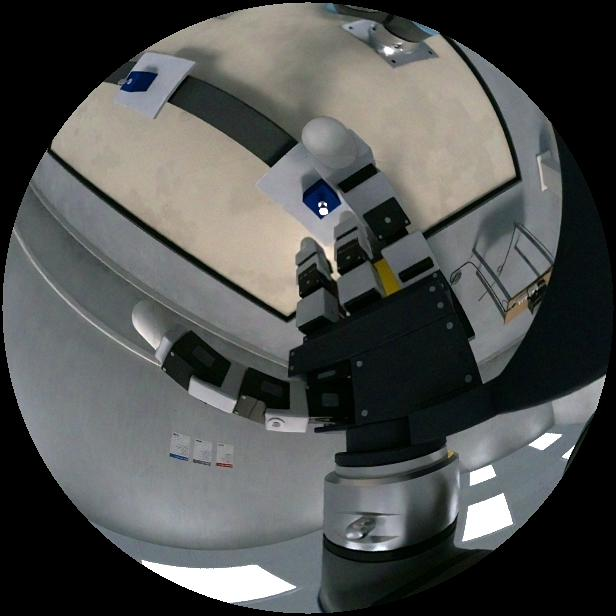

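Emit:
move(
  target=[0,0.0017,0.1325,0,0,0,-0.75,-0.1,-0.58,-0.7,0,0,0,0,-0.758,0.1,-0.58,-0.7,0,0,0,0,0.5,0.5,0,0,0,0,0,0,0,0,-0.58,-0.7,0,0,0,0,0,0,-0.58,-0.7,0,0,0,0,0.5,0.5],
  speed=0.2,
)

Emit:
execute_actions(
  actions=[
    [[0,0,0,0,0,0,-0.75,0.23,-0.58,-0.7,0,0,0,0,-0.758,-0.23,-0.58,-0.7,0,0,0,0,0.5,0.5,0,0,0,0,0,0,0,0,-0.58,-0.7,0,0,0,0,0,0,-0.58,-0.7,0,0,0,0,0.5,0.5]],
    [[0,0,0,0,0,0,-0.67,0.23,-0.58,-0.7,0,0,0,0,-0.838,-0.23,-0.58,-0.7,0,0,0,0,0.5,0.5,0,0,0,0,0,0,0,0,-0.58,-0.7,0,0,0,0,0,0,-0.58,-0.7,0,0,0,0,0.5,0.5]],
    [[0,0,0,0,0,0,-0.67,0,-0.58,-0.7,0,0,0,0,-0.838,0,-0.58,-0.7,0,0,0,0,0.5,0.5,0,0,0,0,0,0,0,0,-0.58,-0.7,0,0,0,0,0,0,-0.58,-0.7,0,0,0,0,0.5,0.5],[0,0,0.0009,0,0,0,-0.75,0,-0.58,-0.7,0,0,0,0,-0.758,0,-0.58,-0.7,0,0,0,0,0.5,0.5,0,0,0,0,0,0,0,0,-0.58,-0.7,0,0,0,0,0,0,-0.58,-0.7,0,0,0,0,0.5,0.5],[0,0,0.0009,0,0,0,-0.75,0,-0.58,-0.7,0,0,0,0,-0.758,0,-0.58,-0.7,0,0,0,0,0.5,0.5,0,0,0,0,0,0,0,0,-0.58,-0.7,0,0,0,0,0,0,-0.58,-0.7,0,0,0,0,0.5,0.5],[0,0,0.0009,0,0,0,-0.75,0.23,-0.58,-0.7,0,0,0,0,-0.758,-0.23,-0.58,-0.7,0,0,0,0,0.5,0.5,0,0,0,0,0,0,0,0,-0.58,-0.7,0,0,0,0,0,0,-0.58,-0.7,0,0,0,0,0.5,0.5],[0,0,0.0009,0,0,0,-0.75,0.23,-0.58,-0.7,0,0,0,0,-0.758,-0.23,-0.58,-0.7,0,0,0,0,0.5,0.5,0,0,0,0,0,0,0,0,-0.58,-0.7,0,0,0,0,0,0,-0.58,-0.7,0,0,0,0,0.5,0.5],[0,0,0.0009,0,0,0,-0.67,0.23,-0.58,-0.7,0,0,0,0,-0.838,-0.23,-0.58,-0.7,0,0,0,0,0.5,0.5,0,0,0,0,0,0,0,0,-0.58,-0.7,0,0,0,0,0,0,-0.58,-0.7,0,0,0,0,0.5,0.5]],
    [[0,0,0,0,0,0,-0.67,0,-0.58,-0.7,0,0,0,0,-0.838,0,-0.58,-0.7,0,0,0,0,0.5,0.5,0,0,0,0,0,0,0,0,-0.58,-0.7,0,0,0,0,0,0,-0.58,-0.7,0,0,0,0,0.5,0.5],[0,0,0.0009,0,0,0,-0.75,0,-0.58,-0.7,0,0,0,0,-0.758,0,-0.58,-0.7,0,0,0,0,0.5,0.5,0,0,0,0,0,0,0,0,-0.58,-0.7,0,0,0,0,0,0,-0.58,-0.7,0,0,0,0,0.5,0.5],[0,0,0.0009,0,0,0,-0.75,0,-0.58,-0.7,0,0,0,0,-0.758,0,-0.58,-0.7,0,0,0,0,0.5,0.5,0,0,0,0,0,0,0,0,-0.58,-0.7,0,0,0,0,0,0,-0.58,-0.7,0,0,0,0,0.5,0.5],[0,0,0.0009,0,0,0,-0.75,0.23,-0.58,-0.7,0,0,0,0,-0.758,-0.23,-0.58,-0.7,0,0,0,0,0.5,0.5,0,0,0,0,0,0,0,0,-0.58,-0.7,0,0,0,0,0,0,-0.58,-0.7,0,0,0,0,0.5,0.5],[0,0,0.0009,0,0,0,-0.75,0.23,-0.58,-0.7,0,0,0,0,-0.758,-0.23,-0.58,-0.7,0,0,0,0,0.5,0.5,0,0,0,0,0,0,0,0,-0.58,-0.7,0,0,0,0,0,0,-0.58,-0.7,0,0,0,0,0.5,0.5],[0,0,0.0009,0,0,0,-0.67,0.23,-0.58,-0.7,0,0,0,0,-0.838,-0.23,-0.58,-0.7,0,0,0,0,0.5,0.5,0,0,0,0,0,0,0,0,-0.58,-0.7,0,0,0,0,0,0,-0.58,-0.7,0,0,0,0,0.5,0.5]],
    [[0,0,0,0,0,0,-0.67,0,-0.58,-0.7,0,0,0,0,-0.838,0,-0.58,-0.7,0,0,0,0,0.5,0.5,0,0,0,0,0,0,0,0,-0.58,-0.7,0,0,0,0,0,0,-0.58,-0.7,0,0,0,0,0.5,0.5],[0,0,0.0009,0,0,0,-0.75,0,-0.58,-0.7,0,0,0,0,-0.758,0,-0.58,-0.7,0,0,0,0,0.5,0.5,0,0,0,0,0,0,0,0,-0.58,-0.7,0,0,0,0,0,0,-0.58,-0.7,0,0,0,0,0.5,0.5],[0,0,0.0009,0,0,0,-0.75,0,-0.58,-0.7,0,0,0,0,-0.758,0,-0.58,-0.7,0,0,0,0,0.5,0.5,0,0,0,0,0,0,0,0,-0.58,-0.7,0,0,0,0,0,0,-0.58,-0.7,0,0,0,0,0.5,0.5],[0,0,0.0009,0,0,0,-0.75,0.23,-0.58,-0.7,0,0,0,0,-0.758,-0.23,-0.58,-0.7,0,0,0,0,0.5,0.5,0,0,0,0,0,0,0,0,-0.58,-0.7,0,0,0,0,0,0,-0.58,-0.7,0,0,0,0,0.5,0.5],[0,0,0.0009,0,0,0,-0.75,0.23,-0.58,-0.7,0,0,0,0,-0.758,-0.23,-0.58,-0.7,0,0,0,0,0.5,0.5,0,0,0,0,0,0,0,0,-0.58,-0.7,0,0,0,0,0,0,-0.58,-0.7,0,0,0,0,0.5,0.5],[0,0,0.0009,0,0,0,-0.67,0.23,-0.58,-0.7,0,0,0,0,-0.838,-0.23,-0.58,-0.7,0,0,0,0,0.5,0.5,0,0,0,0,0,0,0,0,-0.58,-0.7,0,0,0,0,0,0,-0.58,-0.7,0,0,0,0,0.5,0.5]],
    [[0,0,0,0,0,0,-0.67,0,-0.58,-0.7,0,0,0,0,-0.838,0,-0.58,-0.7,0,0,0,0,0.5,0.5,0,0,0,0,0,0,0,0,-0.58,-0.7,0,0,0,0,0,0,-0.58,-0.7,0,0,0,0,0.5,0.5],[0,0,0.0009,0,0,0,-0.75,0,-0.58,-0.7,0,0,0,0,-0.758,0,-0.58,-0.7,0,0,0,0,0.5,0.5,0,0,0,0,0,0,0,0,-0.58,-0.7,0,0,0,0,0,0,-0.58,-0.7,0,0,0,0,0.5,0.5],[0,0,0.0009,0,0,0,-0.75,0,-0.58,-0.7,0,0,0,0,-0.758,0,-0.58,-0.7,0,0,0,0,0.5,0.5,0,0,0,0,0,0,0,0,-0.58,-0.7,0,0,0,0,0,0,-0.58,-0.7,0,0,0,0,0.5,0.5],[0,0,0.0009,0,0,0,-0.75,0.23,-0.58,-0.7,0,0,0,0,-0.758,-0.23,-0.58,-0.7,0,0,0,0,0.5,0.5,0,0,0,0,0,0,0,0,-0.58,-0.7,0,0,0,0,0,0,-0.58,-0.7,0,0,0,0,0.5,0.5],[0,0,0.0009,0,0,0,-0.75,0.23,-0.58,-0.7,0,0,0,0,-0.758,-0.23,-0.58,-0.7,0,0,0,0,0.5,0.5,0,0,0,0,0,0,0,0,-0.58,-0.7,0,0,0,0,0,0,-0.58,-0.7,0,0,0,0,0.5,0.5],[0,0,0.0009,0,0,0,-0.67,0.23,-0.58,-0.7,0,0,0,0,-0.838,-0.23,-0.58,-0.7,0,0,0,0,0.5,0.5,0,0,0,0,0,0,0,0,-0.58,-0.7,0,0,0,0,0,0,-0.58,-0.7,0,0,0,0,0.5,0.5]],
  ],
)

Scene clock: 485.23 s.
left_arm: end_effector_position=(+0.5670, +0.2057, +0.4301) hand_goal=(-0.750, -0.100, -0.580, -0.700, +0.000, +0.000, +0.000, +0.000, -0.758, +0.100, -0.580, -0.700, +0.000, +0.000, +0.000, +0.000) hand_measured=(-0.746, -0.096, -0.582, -0.700, +0.002, -0.004, +0.000, -0.002, -0.758, +0.096, -0.578, -0.700, -0.006, +0.000, +0.000, +0.002) hand_current_ma=(+3, +2, -1, +0, +1, -4, +0, -1, +0, -2, +1, +0, -5, +0, +0, +1) hand_state=(goal, goal, goal, goal, goal, goal, goal, goal, goal, goal, goal, goal, goal, goal, goal, goal) hand_current_limit=0.50 hand_speed=0.50 end_effector_quat_wxyz=(+0.000, +1.000, -0.017, +0.000) | right_arm: end_effector_position=(+0.6413, +0.0646, +0.5041) hand_goal=(+0.000, +0.000, -0.580, -0.700, +0.000, +0.000, +0.000, +0.000, +0.000, +0.000, -0.580, -0.700, +0.000, +0.000, +0.000, +0.000) hand_measured=(-0.014, -0.002, -0.580, -0.698, +0.002, -0.004, +0.002, -0.002, -0.014, +0.002, -0.580, -0.698, -0.006, +0.000, +0.000, +0.002) hand_current_ma=(-11, -1, +0, +1, +0, -2, +0, +0, -11, +1, +0, +1, -3, +0, +0, +1) hand_state=(goal, goal, goal, goal, goal, goal, goal, goal, goal, goal, goal, goal, goal, goal, goal, goal) hand_current_limit=0.50 hand_speed=0.50 end_effector_quat_wxyz=(+0.000, +0.439, +0.899, +0.000)
Joint positions: left_arm=[-2.435 -1.868 -1.04 -1.805 1.57 2.311] | right_arm=[-0.186 -1.37 0.966 -1.167 -1.571 -0.849]
Joint torques (N m): left_arm=[10.53 42.9 9.61 4.14 -2.67 -2.17] | right_arm=[1.93 -40.08 -19.33 -3.69 -0.37 -2.42]
Wrist force (N): left_arm=[-0.4 -0.4 0.2] | right_arm=[-0.1 0.0 -1.0]
Wrist torque (N m): left_arm=[0.01 0.09 -0.03] | right_arm=[0.29 0.06 0.15]
Wrist force, peak (N): left_arm=[-0.8 -0.6 1.1] | right_arm=[0.4 1.3 -1.4]
Hand target: left_arm +0.5670, +0.2057, +0.4301; +0.000, +1.000, -0.017, +0.000 | right_arm +0.6412, +0.0646, +0.5041; +0.000, +0.439, +0.899, +0.000
Off the commanded pose: left_arm 0.000 m, 0 deg | right_arm 0.000 m, 0 deg.
move: done

Scene clock: 488.43 s.
left_arm: end_effector_position=(+0.5670, +0.2057, +0.4279) hand_goal=(-0.670, +0.230, -0.580, -0.700, +0.000, +0.000, +0.000, +0.000, -0.838, -0.230, -0.580, -0.700, +0.000, +0.000, +0.000, +0.000) hand_measured=(-0.684, +0.110, -0.584, -0.700, +0.002, -0.004, +0.000, -0.002, -0.820, -0.102, -0.578, -0.700, -0.006, +0.000, +0.000, +0.002) hand_current_ma=(-19, -304, -2, +0, +1, -4, +0, -1, +27, +328, +1, +0, -5, +0, +0, +1) hand_state=(goal, blocked, goal, goal, goal, goal, goal, goal, goal, blocked, goal, goal, goal, goal, goal, goal) hand_current_limit=0.50 hand_speed=0.50 end_effector_quat_wxyz=(+0.000, +1.000, -0.017, +0.000) | right_arm: end_effector_position=(+0.6412, +0.0646, +0.5041) hand_goal=(+0.000, +0.000, -0.580, -0.700, +0.000, +0.000, +0.000, +0.000, +0.000, +0.000, -0.580, -0.700, +0.000, +0.000, +0.000, +0.000) hand_measured=(-0.014, -0.002, -0.580, -0.698, +0.002, -0.004, +0.002, -0.002, -0.014, +0.002, -0.580, -0.698, -0.006, +0.000, +0.000, +0.002) hand_current_ma=(-11, -1, +0, +1, +0, -2, +0, +0, -11, +1, +0, +1, -3, +0, +0, +1) hand_state=(goal, goal, goal, goal, goal, goal, goal, goal, goal, goal, goal, goal, goal, goal, goal, goal) hand_current_limit=0.50 hand_speed=0.50 end_effector_quat_wxyz=(+0.000, +0.439, +0.899, +0.000)
Joint positions: left_arm=[-2.435 -1.866 -1.048 -1.799 1.57 2.311] | right_arm=[-0.186 -1.37 0.966 -1.167 -1.571 -0.849]
Joint torques (N m): left_arm=[8.63 43.15 9.51 4.59 -2.09 -2.12] | right_arm=[1.21 -40.04 -19.51 -3.67 -0.77 -2.52]
Wrist force (N): left_arm=[-0.4 -0.3 0.2] | right_arm=[0.3 0.1 -0.6]
Wrist torque (N m): left_arm=[0.02 0.09 -0.02] | right_arm=[0.27 0.01 0.19]
Wrist force, peak (N): left_arm=[-0.6 -0.8 3.2] | right_arm=[0.6 0.0 -1.3]
Hand target: left_arm +0.5670, +0.2057, +0.4279; +0.000, +1.000, -0.017, +0.000 | right_arm +0.6412, +0.0646, +0.5041; +0.000, +0.439, +0.899, +0.000
Off the commanded pose: left_arm 0.000 m, 0 deg | right_arm 0.000 m, 0 deg.

Emit:
execute_actions(
  actions=[
    [[0,0,0,0,0,0,-0.67,0,-0.58,-0.7,0,0,0,0,-0.838,0,-0.58,-0.7,0,0,0,0,0.5,0.5,0,0,0,0,0,0,0,0,-0.58,-0.7,0,0,0,0,0,0,-0.58,-0.7,0,0,0,0,0.5,0.5],[0,0,0.0009,0,0,0,-0.75,0,-0.58,-0.7,0,0,0,0,-0.758,0,-0.58,-0.7,0,0,0,0,0.5,0.5,0,0,0,0,0,0,0,0,-0.58,-0.7,0,0,0,0,0,0,-0.58,-0.7,0,0,0,0,0.5,0.5],[0,0,0.0009,0,0,0,-0.75,0,-0.58,-0.7,0,0,0,0,-0.758,0,-0.58,-0.7,0,0,0,0,0.5,0.5,0,0,0,0,0,0,0,0,-0.58,-0.7,0,0,0,0,0,0,-0.58,-0.7,0,0,0,0,0.5,0.5],[0,0,0.0009,0,0,0,-0.75,0.23,-0.58,-0.7,0,0,0,0,-0.758,-0.23,-0.58,-0.7,0,0,0,0,0.5,0.5,0,0,0,0,0,0,0,0,-0.58,-0.7,0,0,0,0,0,0,-0.58,-0.7,0,0,0,0,0.5,0.5],[0,0,0.0009,0,0,0,-0.75,0.23,-0.58,-0.7,0,0,0,0,-0.758,-0.23,-0.58,-0.7,0,0,0,0,0.5,0.5,0,0,0,0,0,0,0,0,-0.58,-0.7,0,0,0,0,0,0,-0.58,-0.7,0,0,0,0,0.5,0.5],[0,0,0.0009,0,0,0,-0.67,0.23,-0.58,-0.7,0,0,0,0,-0.838,-0.23,-0.58,-0.7,0,0,0,0,0.5,0.5,0,0,0,0,0,0,0,0,-0.58,-0.7,0,0,0,0,0,0,-0.58,-0.7,0,0,0,0,0.5,0.5]],
    [[0,0,0,0,0,0,-0.67,0,-0.58,-0.7,0,0,0,0,-0.838,0,-0.58,-0.7,0,0,0,0,0.5,0.5,0,0,0,0,0,0,0,0,-0.58,-0.7,0,0,0,0,0,0,-0.58,-0.7,0,0,0,0,0.5,0.5],[0,0,0.0009,0,0,0,-0.75,0,-0.58,-0.7,0,0,0,0,-0.758,0,-0.58,-0.7,0,0,0,0,0.5,0.5,0,0,0,0,0,0,0,0,-0.58,-0.7,0,0,0,0,0,0,-0.58,-0.7,0,0,0,0,0.5,0.5],[0,0,0.0009,0,0,0,-0.75,0,-0.58,-0.7,0,0,0,0,-0.758,0,-0.58,-0.7,0,0,0,0,0.5,0.5,0,0,0,0,0,0,0,0,-0.58,-0.7,0,0,0,0,0,0,-0.58,-0.7,0,0,0,0,0.5,0.5],[0,0,0.0009,0,0,0,-0.75,0.23,-0.58,-0.7,0,0,0,0,-0.758,-0.23,-0.58,-0.7,0,0,0,0,0.5,0.5,0,0,0,0,0,0,0,0,-0.58,-0.7,0,0,0,0,0,0,-0.58,-0.7,0,0,0,0,0.5,0.5],[0,0,0.0009,0,0,0,-0.75,0.23,-0.58,-0.7,0,0,0,0,-0.758,-0.23,-0.58,-0.7,0,0,0,0,0.5,0.5,0,0,0,0,0,0,0,0,-0.58,-0.7,0,0,0,0,0,0,-0.58,-0.7,0,0,0,0,0.5,0.5],[0,0,0.0009,0,0,0,-0.67,0.23,-0.58,-0.7,0,0,0,0,-0.838,-0.23,-0.58,-0.7,0,0,0,0,0.5,0.5,0,0,0,0,0,0,0,0,-0.58,-0.7,0,0,0,0,0,0,-0.58,-0.7,0,0,0,0,0.5,0.5]],
    [[0,0,0,0,0,0,-0.67,0,-0.58,-0.7,0,0,0,0,-0.838,0,-0.58,-0.7,0,0,0,0,0.5,0.5,0,0,0,0,0,0,0,0,-0.58,-0.7,0,0,0,0,0,0,-0.58,-0.7,0,0,0,0,0.5,0.5],[0,0,0.0009,0,0,0,-0.75,0,-0.58,-0.7,0,0,0,0,-0.758,0,-0.58,-0.7,0,0,0,0,0.5,0.5,0,0,0,0,0,0,0,0,-0.58,-0.7,0,0,0,0,0,0,-0.58,-0.7,0,0,0,0,0.5,0.5],[0,0,0.0009,0,0,0,-0.75,0,-0.58,-0.7,0,0,0,0,-0.758,0,-0.58,-0.7,0,0,0,0,0.5,0.5,0,0,0,0,0,0,0,0,-0.58,-0.7,0,0,0,0,0,0,-0.58,-0.7,0,0,0,0,0.5,0.5],[0,0,0.0009,0,0,0,-0.75,0.23,-0.58,-0.7,0,0,0,0,-0.758,-0.23,-0.58,-0.7,0,0,0,0,0.5,0.5,0,0,0,0,0,0,0,0,-0.58,-0.7,0,0,0,0,0,0,-0.58,-0.7,0,0,0,0,0.5,0.5],[0,0,0.0009,0,0,0,-0.75,0.23,-0.58,-0.7,0,0,0,0,-0.758,-0.23,-0.58,-0.7,0,0,0,0,0.5,0.5,0,0,0,0,0,0,0,0,-0.58,-0.7,0,0,0,0,0,0,-0.58,-0.7,0,0,0,0,0.5,0.5],[0,0,0.0009,0,0,0,-0.67,0.23,-0.58,-0.7,0,0,0,0,-0.838,-0.23,-0.58,-0.7,0,0,0,0,0.5,0.5,0,0,0,0,0,0,0,0,-0.58,-0.7,0,0,0,0,0,0,-0.58,-0.7,0,0,0,0,0.5,0.5]],
    [[0,0,0,0,0,0,-0.67,0,-0.58,-0.7,0,0,0,0,-0.838,0,-0.58,-0.7,0,0,0,0,0.5,0.5,0,0,0,0,0,0,0,0,-0.58,-0.7,0,0,0,0,0,0,-0.58,-0.7,0,0,0,0,0.5,0.5],[0,0,0.0009,0,0,0,-0.75,0,-0.58,-0.7,0,0,0,0,-0.758,0,-0.58,-0.7,0,0,0,0,0.5,0.5,0,0,0,0,0,0,0,0,-0.58,-0.7,0,0,0,0,0,0,-0.58,-0.7,0,0,0,0,0.5,0.5],[0,0,0.0009,0,0,0,-0.75,0,-0.58,-0.7,0,0,0,0,-0.758,0,-0.58,-0.7,0,0,0,0,0.5,0.5,0,0,0,0,0,0,0,0,-0.58,-0.7,0,0,0,0,0,0,-0.58,-0.7,0,0,0,0,0.5,0.5],[0,0,0.0009,0,0,0,-0.75,0.23,-0.58,-0.7,0,0,0,0,-0.758,-0.23,-0.58,-0.7,0,0,0,0,0.5,0.5,0,0,0,0,0,0,0,0,-0.58,-0.7,0,0,0,0,0,0,-0.58,-0.7,0,0,0,0,0.5,0.5],[0,0,0.0009,0,0,0,-0.75,0.23,-0.58,-0.7,0,0,0,0,-0.758,-0.23,-0.58,-0.7,0,0,0,0,0.5,0.5,0,0,0,0,0,0,0,0,-0.58,-0.7,0,0,0,0,0,0,-0.58,-0.7,0,0,0,0,0.5,0.5],[0,0,0.0009,0,0,0,-0.67,0.23,-0.58,-0.7,0,0,0,0,-0.838,-0.23,-0.58,-0.7,0,0,0,0,0.5,0.5,0,0,0,0,0,0,0,0,-0.58,-0.7,0,0,0,0,0,0,-0.58,-0.7,0,0,0,0,0.5,0.5]],
    [[0,0,0,0,0,0,-0.67,0,-0.58,-0.7,0,0,0,0,-0.838,0,-0.58,-0.7,0,0,0,0,0.5,0.5,0,0,0,0,0,0,0,0,-0.58,-0.7,0,0,0,0,0,0,-0.58,-0.7,0,0,0,0,0.5,0.5],[0,0,0.0009,0,0,0,-0.75,0,-0.58,-0.7,0,0,0,0,-0.758,0,-0.58,-0.7,0,0,0,0,0.5,0.5,0,0,0,0,0,0,0,0,-0.58,-0.7,0,0,0,0,0,0,-0.58,-0.7,0,0,0,0,0.5,0.5],[0,0,0.0009,0,0,0,-0.75,0,-0.58,-0.7,0,0,0,0,-0.758,0,-0.58,-0.7,0,0,0,0,0.5,0.5,0,0,0,0,0,0,0,0,-0.58,-0.7,0,0,0,0,0,0,-0.58,-0.7,0,0,0,0,0.5,0.5],[0,0,0.0009,0,0,0,-0.75,0.23,-0.58,-0.7,0,0,0,0,-0.758,-0.23,-0.58,-0.7,0,0,0,0,0.5,0.5,0,0,0,0,0,0,0,0,-0.58,-0.7,0,0,0,0,0,0,-0.58,-0.7,0,0,0,0,0.5,0.5],[0,0,0.0009,0,0,0,-0.75,0.23,-0.58,-0.7,0,0,0,0,-0.758,-0.23,-0.58,-0.7,0,0,0,0,0.5,0.5,0,0,0,0,0,0,0,0,-0.58,-0.7,0,0,0,0,0,0,-0.58,-0.7,0,0,0,0,0.5,0.5],[0,0,0.0009,0,0,0,-0.67,0.23,-0.58,-0.7,0,0,0,0,-0.838,-0.23,-0.58,-0.7,0,0,0,0,0.5,0.5,0,0,0,0,0,0,0,0,-0.58,-0.7,0,0,0,0,0,0,-0.58,-0.7,0,0,0,0,0.5,0.5]],
  ],
)

Scene clock: 493.07 s.
left_arm: end_effector_position=(+0.5670, +0.2057, +0.4252) hand_goal=(-0.670, +0.230, -0.580, -0.700, +0.000, +0.000, +0.000, +0.000, -0.838, -0.230, -0.580, -0.700, +0.000, +0.000, +0.000, +0.000) hand_measured=(-0.686, +0.110, -0.584, -0.700, +0.002, -0.004, +0.000, -0.002, -0.820, -0.104, -0.578, -0.700, -0.006, +0.000, +0.000, +0.002) hand_current_ma=(-19, -305, -2, +0, +1, -4, +0, -1, +27, +327, +1, +0, -5, +0, +0, +1) hand_state=(goal, blocked, goal, goal, goal, goal, goal, goal, goal, blocked, goal, goal, goal, goal, goal, goal) hand_current_limit=0.50 hand_speed=0.50 end_effector_quat_wxyz=(+0.000, +1.000, -0.017, +0.000) | right_arm: end_effector_position=(+0.6412, +0.0646, +0.5041) hand_goal=(+0.000, +0.000, -0.580, -0.700, +0.000, +0.000, +0.000, +0.000, +0.000, +0.000, -0.580, -0.700, +0.000, +0.000, +0.000, +0.000) hand_measured=(-0.014, -0.002, -0.580, -0.698, +0.002, -0.004, +0.002, -0.002, -0.014, +0.002, -0.580, -0.698, -0.006, +0.000, +0.000, +0.002) hand_current_ma=(-11, -1, +0, +1, +0, -2, +0, +0, -11, +1, +0, +1, -3, +0, +0, +1) hand_state=(goal, goal, goal, goal, goal, goal, goal, goal, goal, goal, goal, goal, goal, goal, goal, goal) hand_current_limit=0.50 hand_speed=0.50 end_effector_quat_wxyz=(+0.000, +0.439, +0.899, +0.000)
Joint positions: left_arm=[-2.435 -1.865 -1.057 -1.792 1.57 2.311] | right_arm=[-0.186 -1.37 0.966 -1.167 -1.571 -0.849]
Joint torques (N m): left_arm=[2.55 42.34 9.36 4.38 -0.92 -2.16] | right_arm=[1.93 -39.47 -19.58 -3.62 -0.75 -2.41]
Wrist force (N): left_arm=[-0.4 -0.6 0.0] | right_arm=[0.2 0.4 -0.9]
Wrist torque (N m): left_arm=[0.00 0.08 -0.03] | right_arm=[0.33 0.02 0.19]
Wrist force, peak (N): left_arm=[-0.3 -0.9 2.8] | right_arm=[0.3 0.3 -1.2]
Hand target: left_arm +0.5670, +0.2057, +0.4252; +0.000, +1.000, -0.017, +0.000 | right_arm +0.6412, +0.0646, +0.5041; +0.000, +0.439, +0.899, +0.000
Off the commanded pose: left_arm 0.000 m, 0 deg | right_arm 0.000 m, 0 deg.

Emit:
execute_actions(
  actions=[
    [[0,0,0,0,0,0,-0.67,0,-0.58,-0.7,0,0,0,0,-0.838,0,-0.58,-0.7,0,0,0,0,0.5,0.5,0,0,0,0,0,0,0,0,-0.58,-0.7,0,0,0,0,0,0,-0.58,-0.7,0,0,0,0,0.5,0.5],[0,0,0.0009,0,0,0,-0.75,0,-0.58,-0.7,0,0,0,0,-0.758,0,-0.58,-0.7,0,0,0,0,0.5,0.5,0,0,0,0,0,0,0,0,-0.58,-0.7,0,0,0,0,0,0,-0.58,-0.7,0,0,0,0,0.5,0.5],[0,0,0.0009,0,0,0,-0.75,0,-0.58,-0.7,0,0,0,0,-0.758,0,-0.58,-0.7,0,0,0,0,0.5,0.5,0,0,0,0,0,0,0,0,-0.58,-0.7,0,0,0,0,0,0,-0.58,-0.7,0,0,0,0,0.5,0.5],[0,0,0.0009,0,0,0,-0.75,0.23,-0.58,-0.7,0,0,0,0,-0.758,-0.23,-0.58,-0.7,0,0,0,0,0.5,0.5,0,0,0,0,0,0,0,0,-0.58,-0.7,0,0,0,0,0,0,-0.58,-0.7,0,0,0,0,0.5,0.5],[0,0,0.0009,0,0,0,-0.75,0.23,-0.58,-0.7,0,0,0,0,-0.758,-0.23,-0.58,-0.7,0,0,0,0,0.5,0.5,0,0,0,0,0,0,0,0,-0.58,-0.7,0,0,0,0,0,0,-0.58,-0.7,0,0,0,0,0.5,0.5],[0,0,0.0009,0,0,0,-0.67,0.23,-0.58,-0.7,0,0,0,0,-0.838,-0.23,-0.58,-0.7,0,0,0,0,0.5,0.5,0,0,0,0,0,0,0,0,-0.58,-0.7,0,0,0,0,0,0,-0.58,-0.7,0,0,0,0,0.5,0.5]],
    [[0,0,0,0,0,0,-0.67,0,-0.58,-0.7,0,0,0,0,-0.838,0,-0.58,-0.7,0,0,0,0,0.5,0.5,0,0,0,0,0,0,0,0,-0.58,-0.7,0,0,0,0,0,0,-0.58,-0.7,0,0,0,0,0.5,0.5],[0,0,0.0009,0,0,0,-0.75,0,-0.58,-0.7,0,0,0,0,-0.758,0,-0.58,-0.7,0,0,0,0,0.5,0.5,0,0,0,0,0,0,0,0,-0.58,-0.7,0,0,0,0,0,0,-0.58,-0.7,0,0,0,0,0.5,0.5],[0,0,0.0009,0,0,0,-0.75,0,-0.58,-0.7,0,0,0,0,-0.758,0,-0.58,-0.7,0,0,0,0,0.5,0.5,0,0,0,0,0,0,0,0,-0.58,-0.7,0,0,0,0,0,0,-0.58,-0.7,0,0,0,0,0.5,0.5],[0,0,0.0009,0,0,0,-0.75,0.23,-0.58,-0.7,0,0,0,0,-0.758,-0.23,-0.58,-0.7,0,0,0,0,0.5,0.5,0,0,0,0,0,0,0,0,-0.58,-0.7,0,0,0,0,0,0,-0.58,-0.7,0,0,0,0,0.5,0.5],[0,0,0.0009,0,0,0,-0.75,0.23,-0.58,-0.7,0,0,0,0,-0.758,-0.23,-0.58,-0.7,0,0,0,0,0.5,0.5,0,0,0,0,0,0,0,0,-0.58,-0.7,0,0,0,0,0,0,-0.58,-0.7,0,0,0,0,0.5,0.5],[0,0,0.0009,0,0,0,-0.67,0.23,-0.58,-0.7,0,0,0,0,-0.838,-0.23,-0.58,-0.7,0,0,0,0,0.5,0.5,0,0,0,0,0,0,0,0,-0.58,-0.7,0,0,0,0,0,0,-0.58,-0.7,0,0,0,0,0.5,0.5]],
    [[0,0,0,0,0,0,-0.67,0,-0.58,-0.7,0,0,0,0,-0.838,0,-0.58,-0.7,0,0,0,0,0.5,0.5,0,0,0,0,0,0,0,0,-0.58,-0.7,0,0,0,0,0,0,-0.58,-0.7,0,0,0,0,0.5,0.5],[0,0,0.0009,0,0,0,-0.75,0,-0.58,-0.7,0,0,0,0,-0.758,0,-0.58,-0.7,0,0,0,0,0.5,0.5,0,0,0,0,0,0,0,0,-0.58,-0.7,0,0,0,0,0,0,-0.58,-0.7,0,0,0,0,0.5,0.5],[0,0,0.0009,0,0,0,-0.75,0,-0.58,-0.7,0,0,0,0,-0.758,0,-0.58,-0.7,0,0,0,0,0.5,0.5,0,0,0,0,0,0,0,0,-0.58,-0.7,0,0,0,0,0,0,-0.58,-0.7,0,0,0,0,0.5,0.5],[0,0,0.0009,0,0,0,-0.75,0.23,-0.58,-0.7,0,0,0,0,-0.758,-0.23,-0.58,-0.7,0,0,0,0,0.5,0.5,0,0,0,0,0,0,0,0,-0.58,-0.7,0,0,0,0,0,0,-0.58,-0.7,0,0,0,0,0.5,0.5],[0,0,0.0009,0,0,0,-0.75,0.23,-0.58,-0.7,0,0,0,0,-0.758,-0.23,-0.58,-0.7,0,0,0,0,0.5,0.5,0,0,0,0,0,0,0,0,-0.58,-0.7,0,0,0,0,0,0,-0.58,-0.7,0,0,0,0,0.5,0.5],[0,0,0.0009,0,0,0,-0.67,0.23,-0.58,-0.7,0,0,0,0,-0.838,-0.23,-0.58,-0.7,0,0,0,0,0.5,0.5,0,0,0,0,0,0,0,0,-0.58,-0.7,0,0,0,0,0,0,-0.58,-0.7,0,0,0,0,0.5,0.5]],
    [[0,0,0,0,0,0,-0.67,0,-0.58,-0.7,0,0,0,0,-0.838,0,-0.58,-0.7,0,0,0,0,0.5,0.5,0,0,0,0,0,0,0,0,-0.58,-0.7,0,0,0,0,0,0,-0.58,-0.7,0,0,0,0,0.5,0.5],[0,0,0.0009,0,0,0,-0.75,0,-0.58,-0.7,0,0,0,0,-0.758,0,-0.58,-0.7,0,0,0,0,0.5,0.5,0,0,0,0,0,0,0,0,-0.58,-0.7,0,0,0,0,0,0,-0.58,-0.7,0,0,0,0,0.5,0.5],[0,0,0.0009,0,0,0,-0.75,0,-0.58,-0.7,0,0,0,0,-0.758,0,-0.58,-0.7,0,0,0,0,0.5,0.5,0,0,0,0,0,0,0,0,-0.58,-0.7,0,0,0,0,0,0,-0.58,-0.7,0,0,0,0,0.5,0.5],[0,0,0.0009,0,0,0,-0.75,0.23,-0.58,-0.7,0,0,0,0,-0.758,-0.23,-0.58,-0.7,0,0,0,0,0.5,0.5,0,0,0,0,0,0,0,0,-0.58,-0.7,0,0,0,0,0,0,-0.58,-0.7,0,0,0,0,0.5,0.5],[0,0,0.0009,0,0,0,-0.75,0.23,-0.58,-0.7,0,0,0,0,-0.758,-0.23,-0.58,-0.7,0,0,0,0,0.5,0.5,0,0,0,0,0,0,0,0,-0.58,-0.7,0,0,0,0,0,0,-0.58,-0.7,0,0,0,0,0.5,0.5],[0,0,0.0009,0,0,0,-0.67,0.23,-0.58,-0.7,0,0,0,0,-0.838,-0.23,-0.58,-0.7,0,0,0,0,0.5,0.5,0,0,0,0,0,0,0,0,-0.58,-0.7,0,0,0,0,0,0,-0.58,-0.7,0,0,0,0,0.5,0.5]],
    [[0,0,0,0,0,0,-0.67,0,-0.58,-0.7,0,0,0,0,-0.838,0,-0.58,-0.7,0,0,0,0,0.5,0.5,0,0,0,0,0,0,0,0,-0.58,-0.7,0,0,0,0,0,0,-0.58,-0.7,0,0,0,0,0.5,0.5],[0,0,0.0009,0,0,0,-0.75,0,-0.58,-0.7,0,0,0,0,-0.758,0,-0.58,-0.7,0,0,0,0,0.5,0.5,0,0,0,0,0,0,0,0,-0.58,-0.7,0,0,0,0,0,0,-0.58,-0.7,0,0,0,0,0.5,0.5],[0,0,0.0009,0,0,0,-0.75,0,-0.58,-0.7,0,0,0,0,-0.758,0,-0.58,-0.7,0,0,0,0,0.5,0.5,0,0,0,0,0,0,0,0,-0.58,-0.7,0,0,0,0,0,0,-0.58,-0.7,0,0,0,0,0.5,0.5],[0,0,0.0009,0,0,0,-0.75,0.23,-0.58,-0.7,0,0,0,0,-0.758,-0.23,-0.58,-0.7,0,0,0,0,0.5,0.5,0,0,0,0,0,0,0,0,-0.58,-0.7,0,0,0,0,0,0,-0.58,-0.7,0,0,0,0,0.5,0.5],[0,0,0.0009,0,0,0,-0.75,0.23,-0.58,-0.7,0,0,0,0,-0.758,-0.23,-0.58,-0.7,0,0,0,0,0.5,0.5,0,0,0,0,0,0,0,0,-0.58,-0.7,0,0,0,0,0,0,-0.58,-0.7,0,0,0,0,0.5,0.5],[0,0,0.0009,0,0,0,-0.67,0.23,-0.58,-0.7,0,0,0,0,-0.838,-0.23,-0.58,-0.7,0,0,0,0,0.5,0.5,0,0,0,0,0,0,0,0,-0.58,-0.7,0,0,0,0,0,0,-0.58,-0.7,0,0,0,0,0.5,0.5]],
  ],
)

Scene clock: 497.97 s.
left_arm: end_effector_position=(+0.5670, +0.2057, +0.4225) hand_goal=(-0.670, +0.230, -0.580, -0.700, +0.000, +0.000, +0.000, +0.000, -0.838, -0.230, -0.580, -0.700, +0.000, +0.000, +0.000, +0.000) hand_measured=(-0.684, +0.110, -0.582, -0.700, +0.002, -0.004, +0.000, -0.002, -0.818, -0.102, -0.578, -0.700, -0.006, +0.000, +0.000, +0.002) hand_current_ma=(-18, -303, -2, +0, +1, -4, +0, -1, +28, +329, +1, +0, -5, +0, +0, +1) hand_state=(goal, blocked, goal, goal, goal, goal, goal, goal, goal, blocked, goal, goal, goal, goal, goal, goal) hand_current_limit=0.50 hand_speed=0.50 end_effector_quat_wxyz=(+0.000, +1.000, -0.017, +0.000) | right_arm: end_effector_position=(+0.6412, +0.0646, +0.5041) hand_goal=(+0.000, +0.000, -0.580, -0.700, +0.000, +0.000, +0.000, +0.000, +0.000, +0.000, -0.580, -0.700, +0.000, +0.000, +0.000, +0.000) hand_measured=(-0.014, -0.002, -0.580, -0.698, +0.002, -0.004, +0.002, -0.002, -0.014, +0.002, -0.580, -0.698, -0.006, +0.000, +0.000, +0.002) hand_current_ma=(-11, -1, +0, +1, +0, -2, +0, +0, -11, +1, +0, +1, -3, +0, +0, +1) hand_state=(goal, goal, goal, goal, goal, goal, goal, goal, goal, goal, goal, goal, goal, goal, goal, goal) hand_current_limit=0.50 hand_speed=0.50 end_effector_quat_wxyz=(+0.000, +0.439, +0.899, +0.000)
Joint positions: left_arm=[-2.435 -1.863 -1.066 -1.784 1.57 2.311] | right_arm=[-0.186 -1.37 0.966 -1.167 -1.571 -0.849]
Joint torques (N m): left_arm=[-7.81 43 9.26 4.36 0 -2.2] | right_arm=[1.45 -38.91 -19.55 -3.58 -0.8 -2.35]
Wrist force (N): left_arm=[-0.4 -0.6 0.0] | right_arm=[0.4 0.2 -1.0]
Wrist torque (N m): left_arm=[-0.02 0.09 -0.02] | right_arm=[0.30 -0.01 0.20]
Wrist force, peak (N): left_arm=[-0.7 -0.6 2.7] | right_arm=[0.2 0.2 -1.4]
Hand target: left_arm +0.5670, +0.2057, +0.4225; +0.000, +1.000, -0.017, +0.000 | right_arm +0.6412, +0.0646, +0.5041; +0.000, +0.439, +0.899, +0.000
Off the commanded pose: left_arm 0.000 m, 0 deg | right_arm 0.000 m, 0 deg.


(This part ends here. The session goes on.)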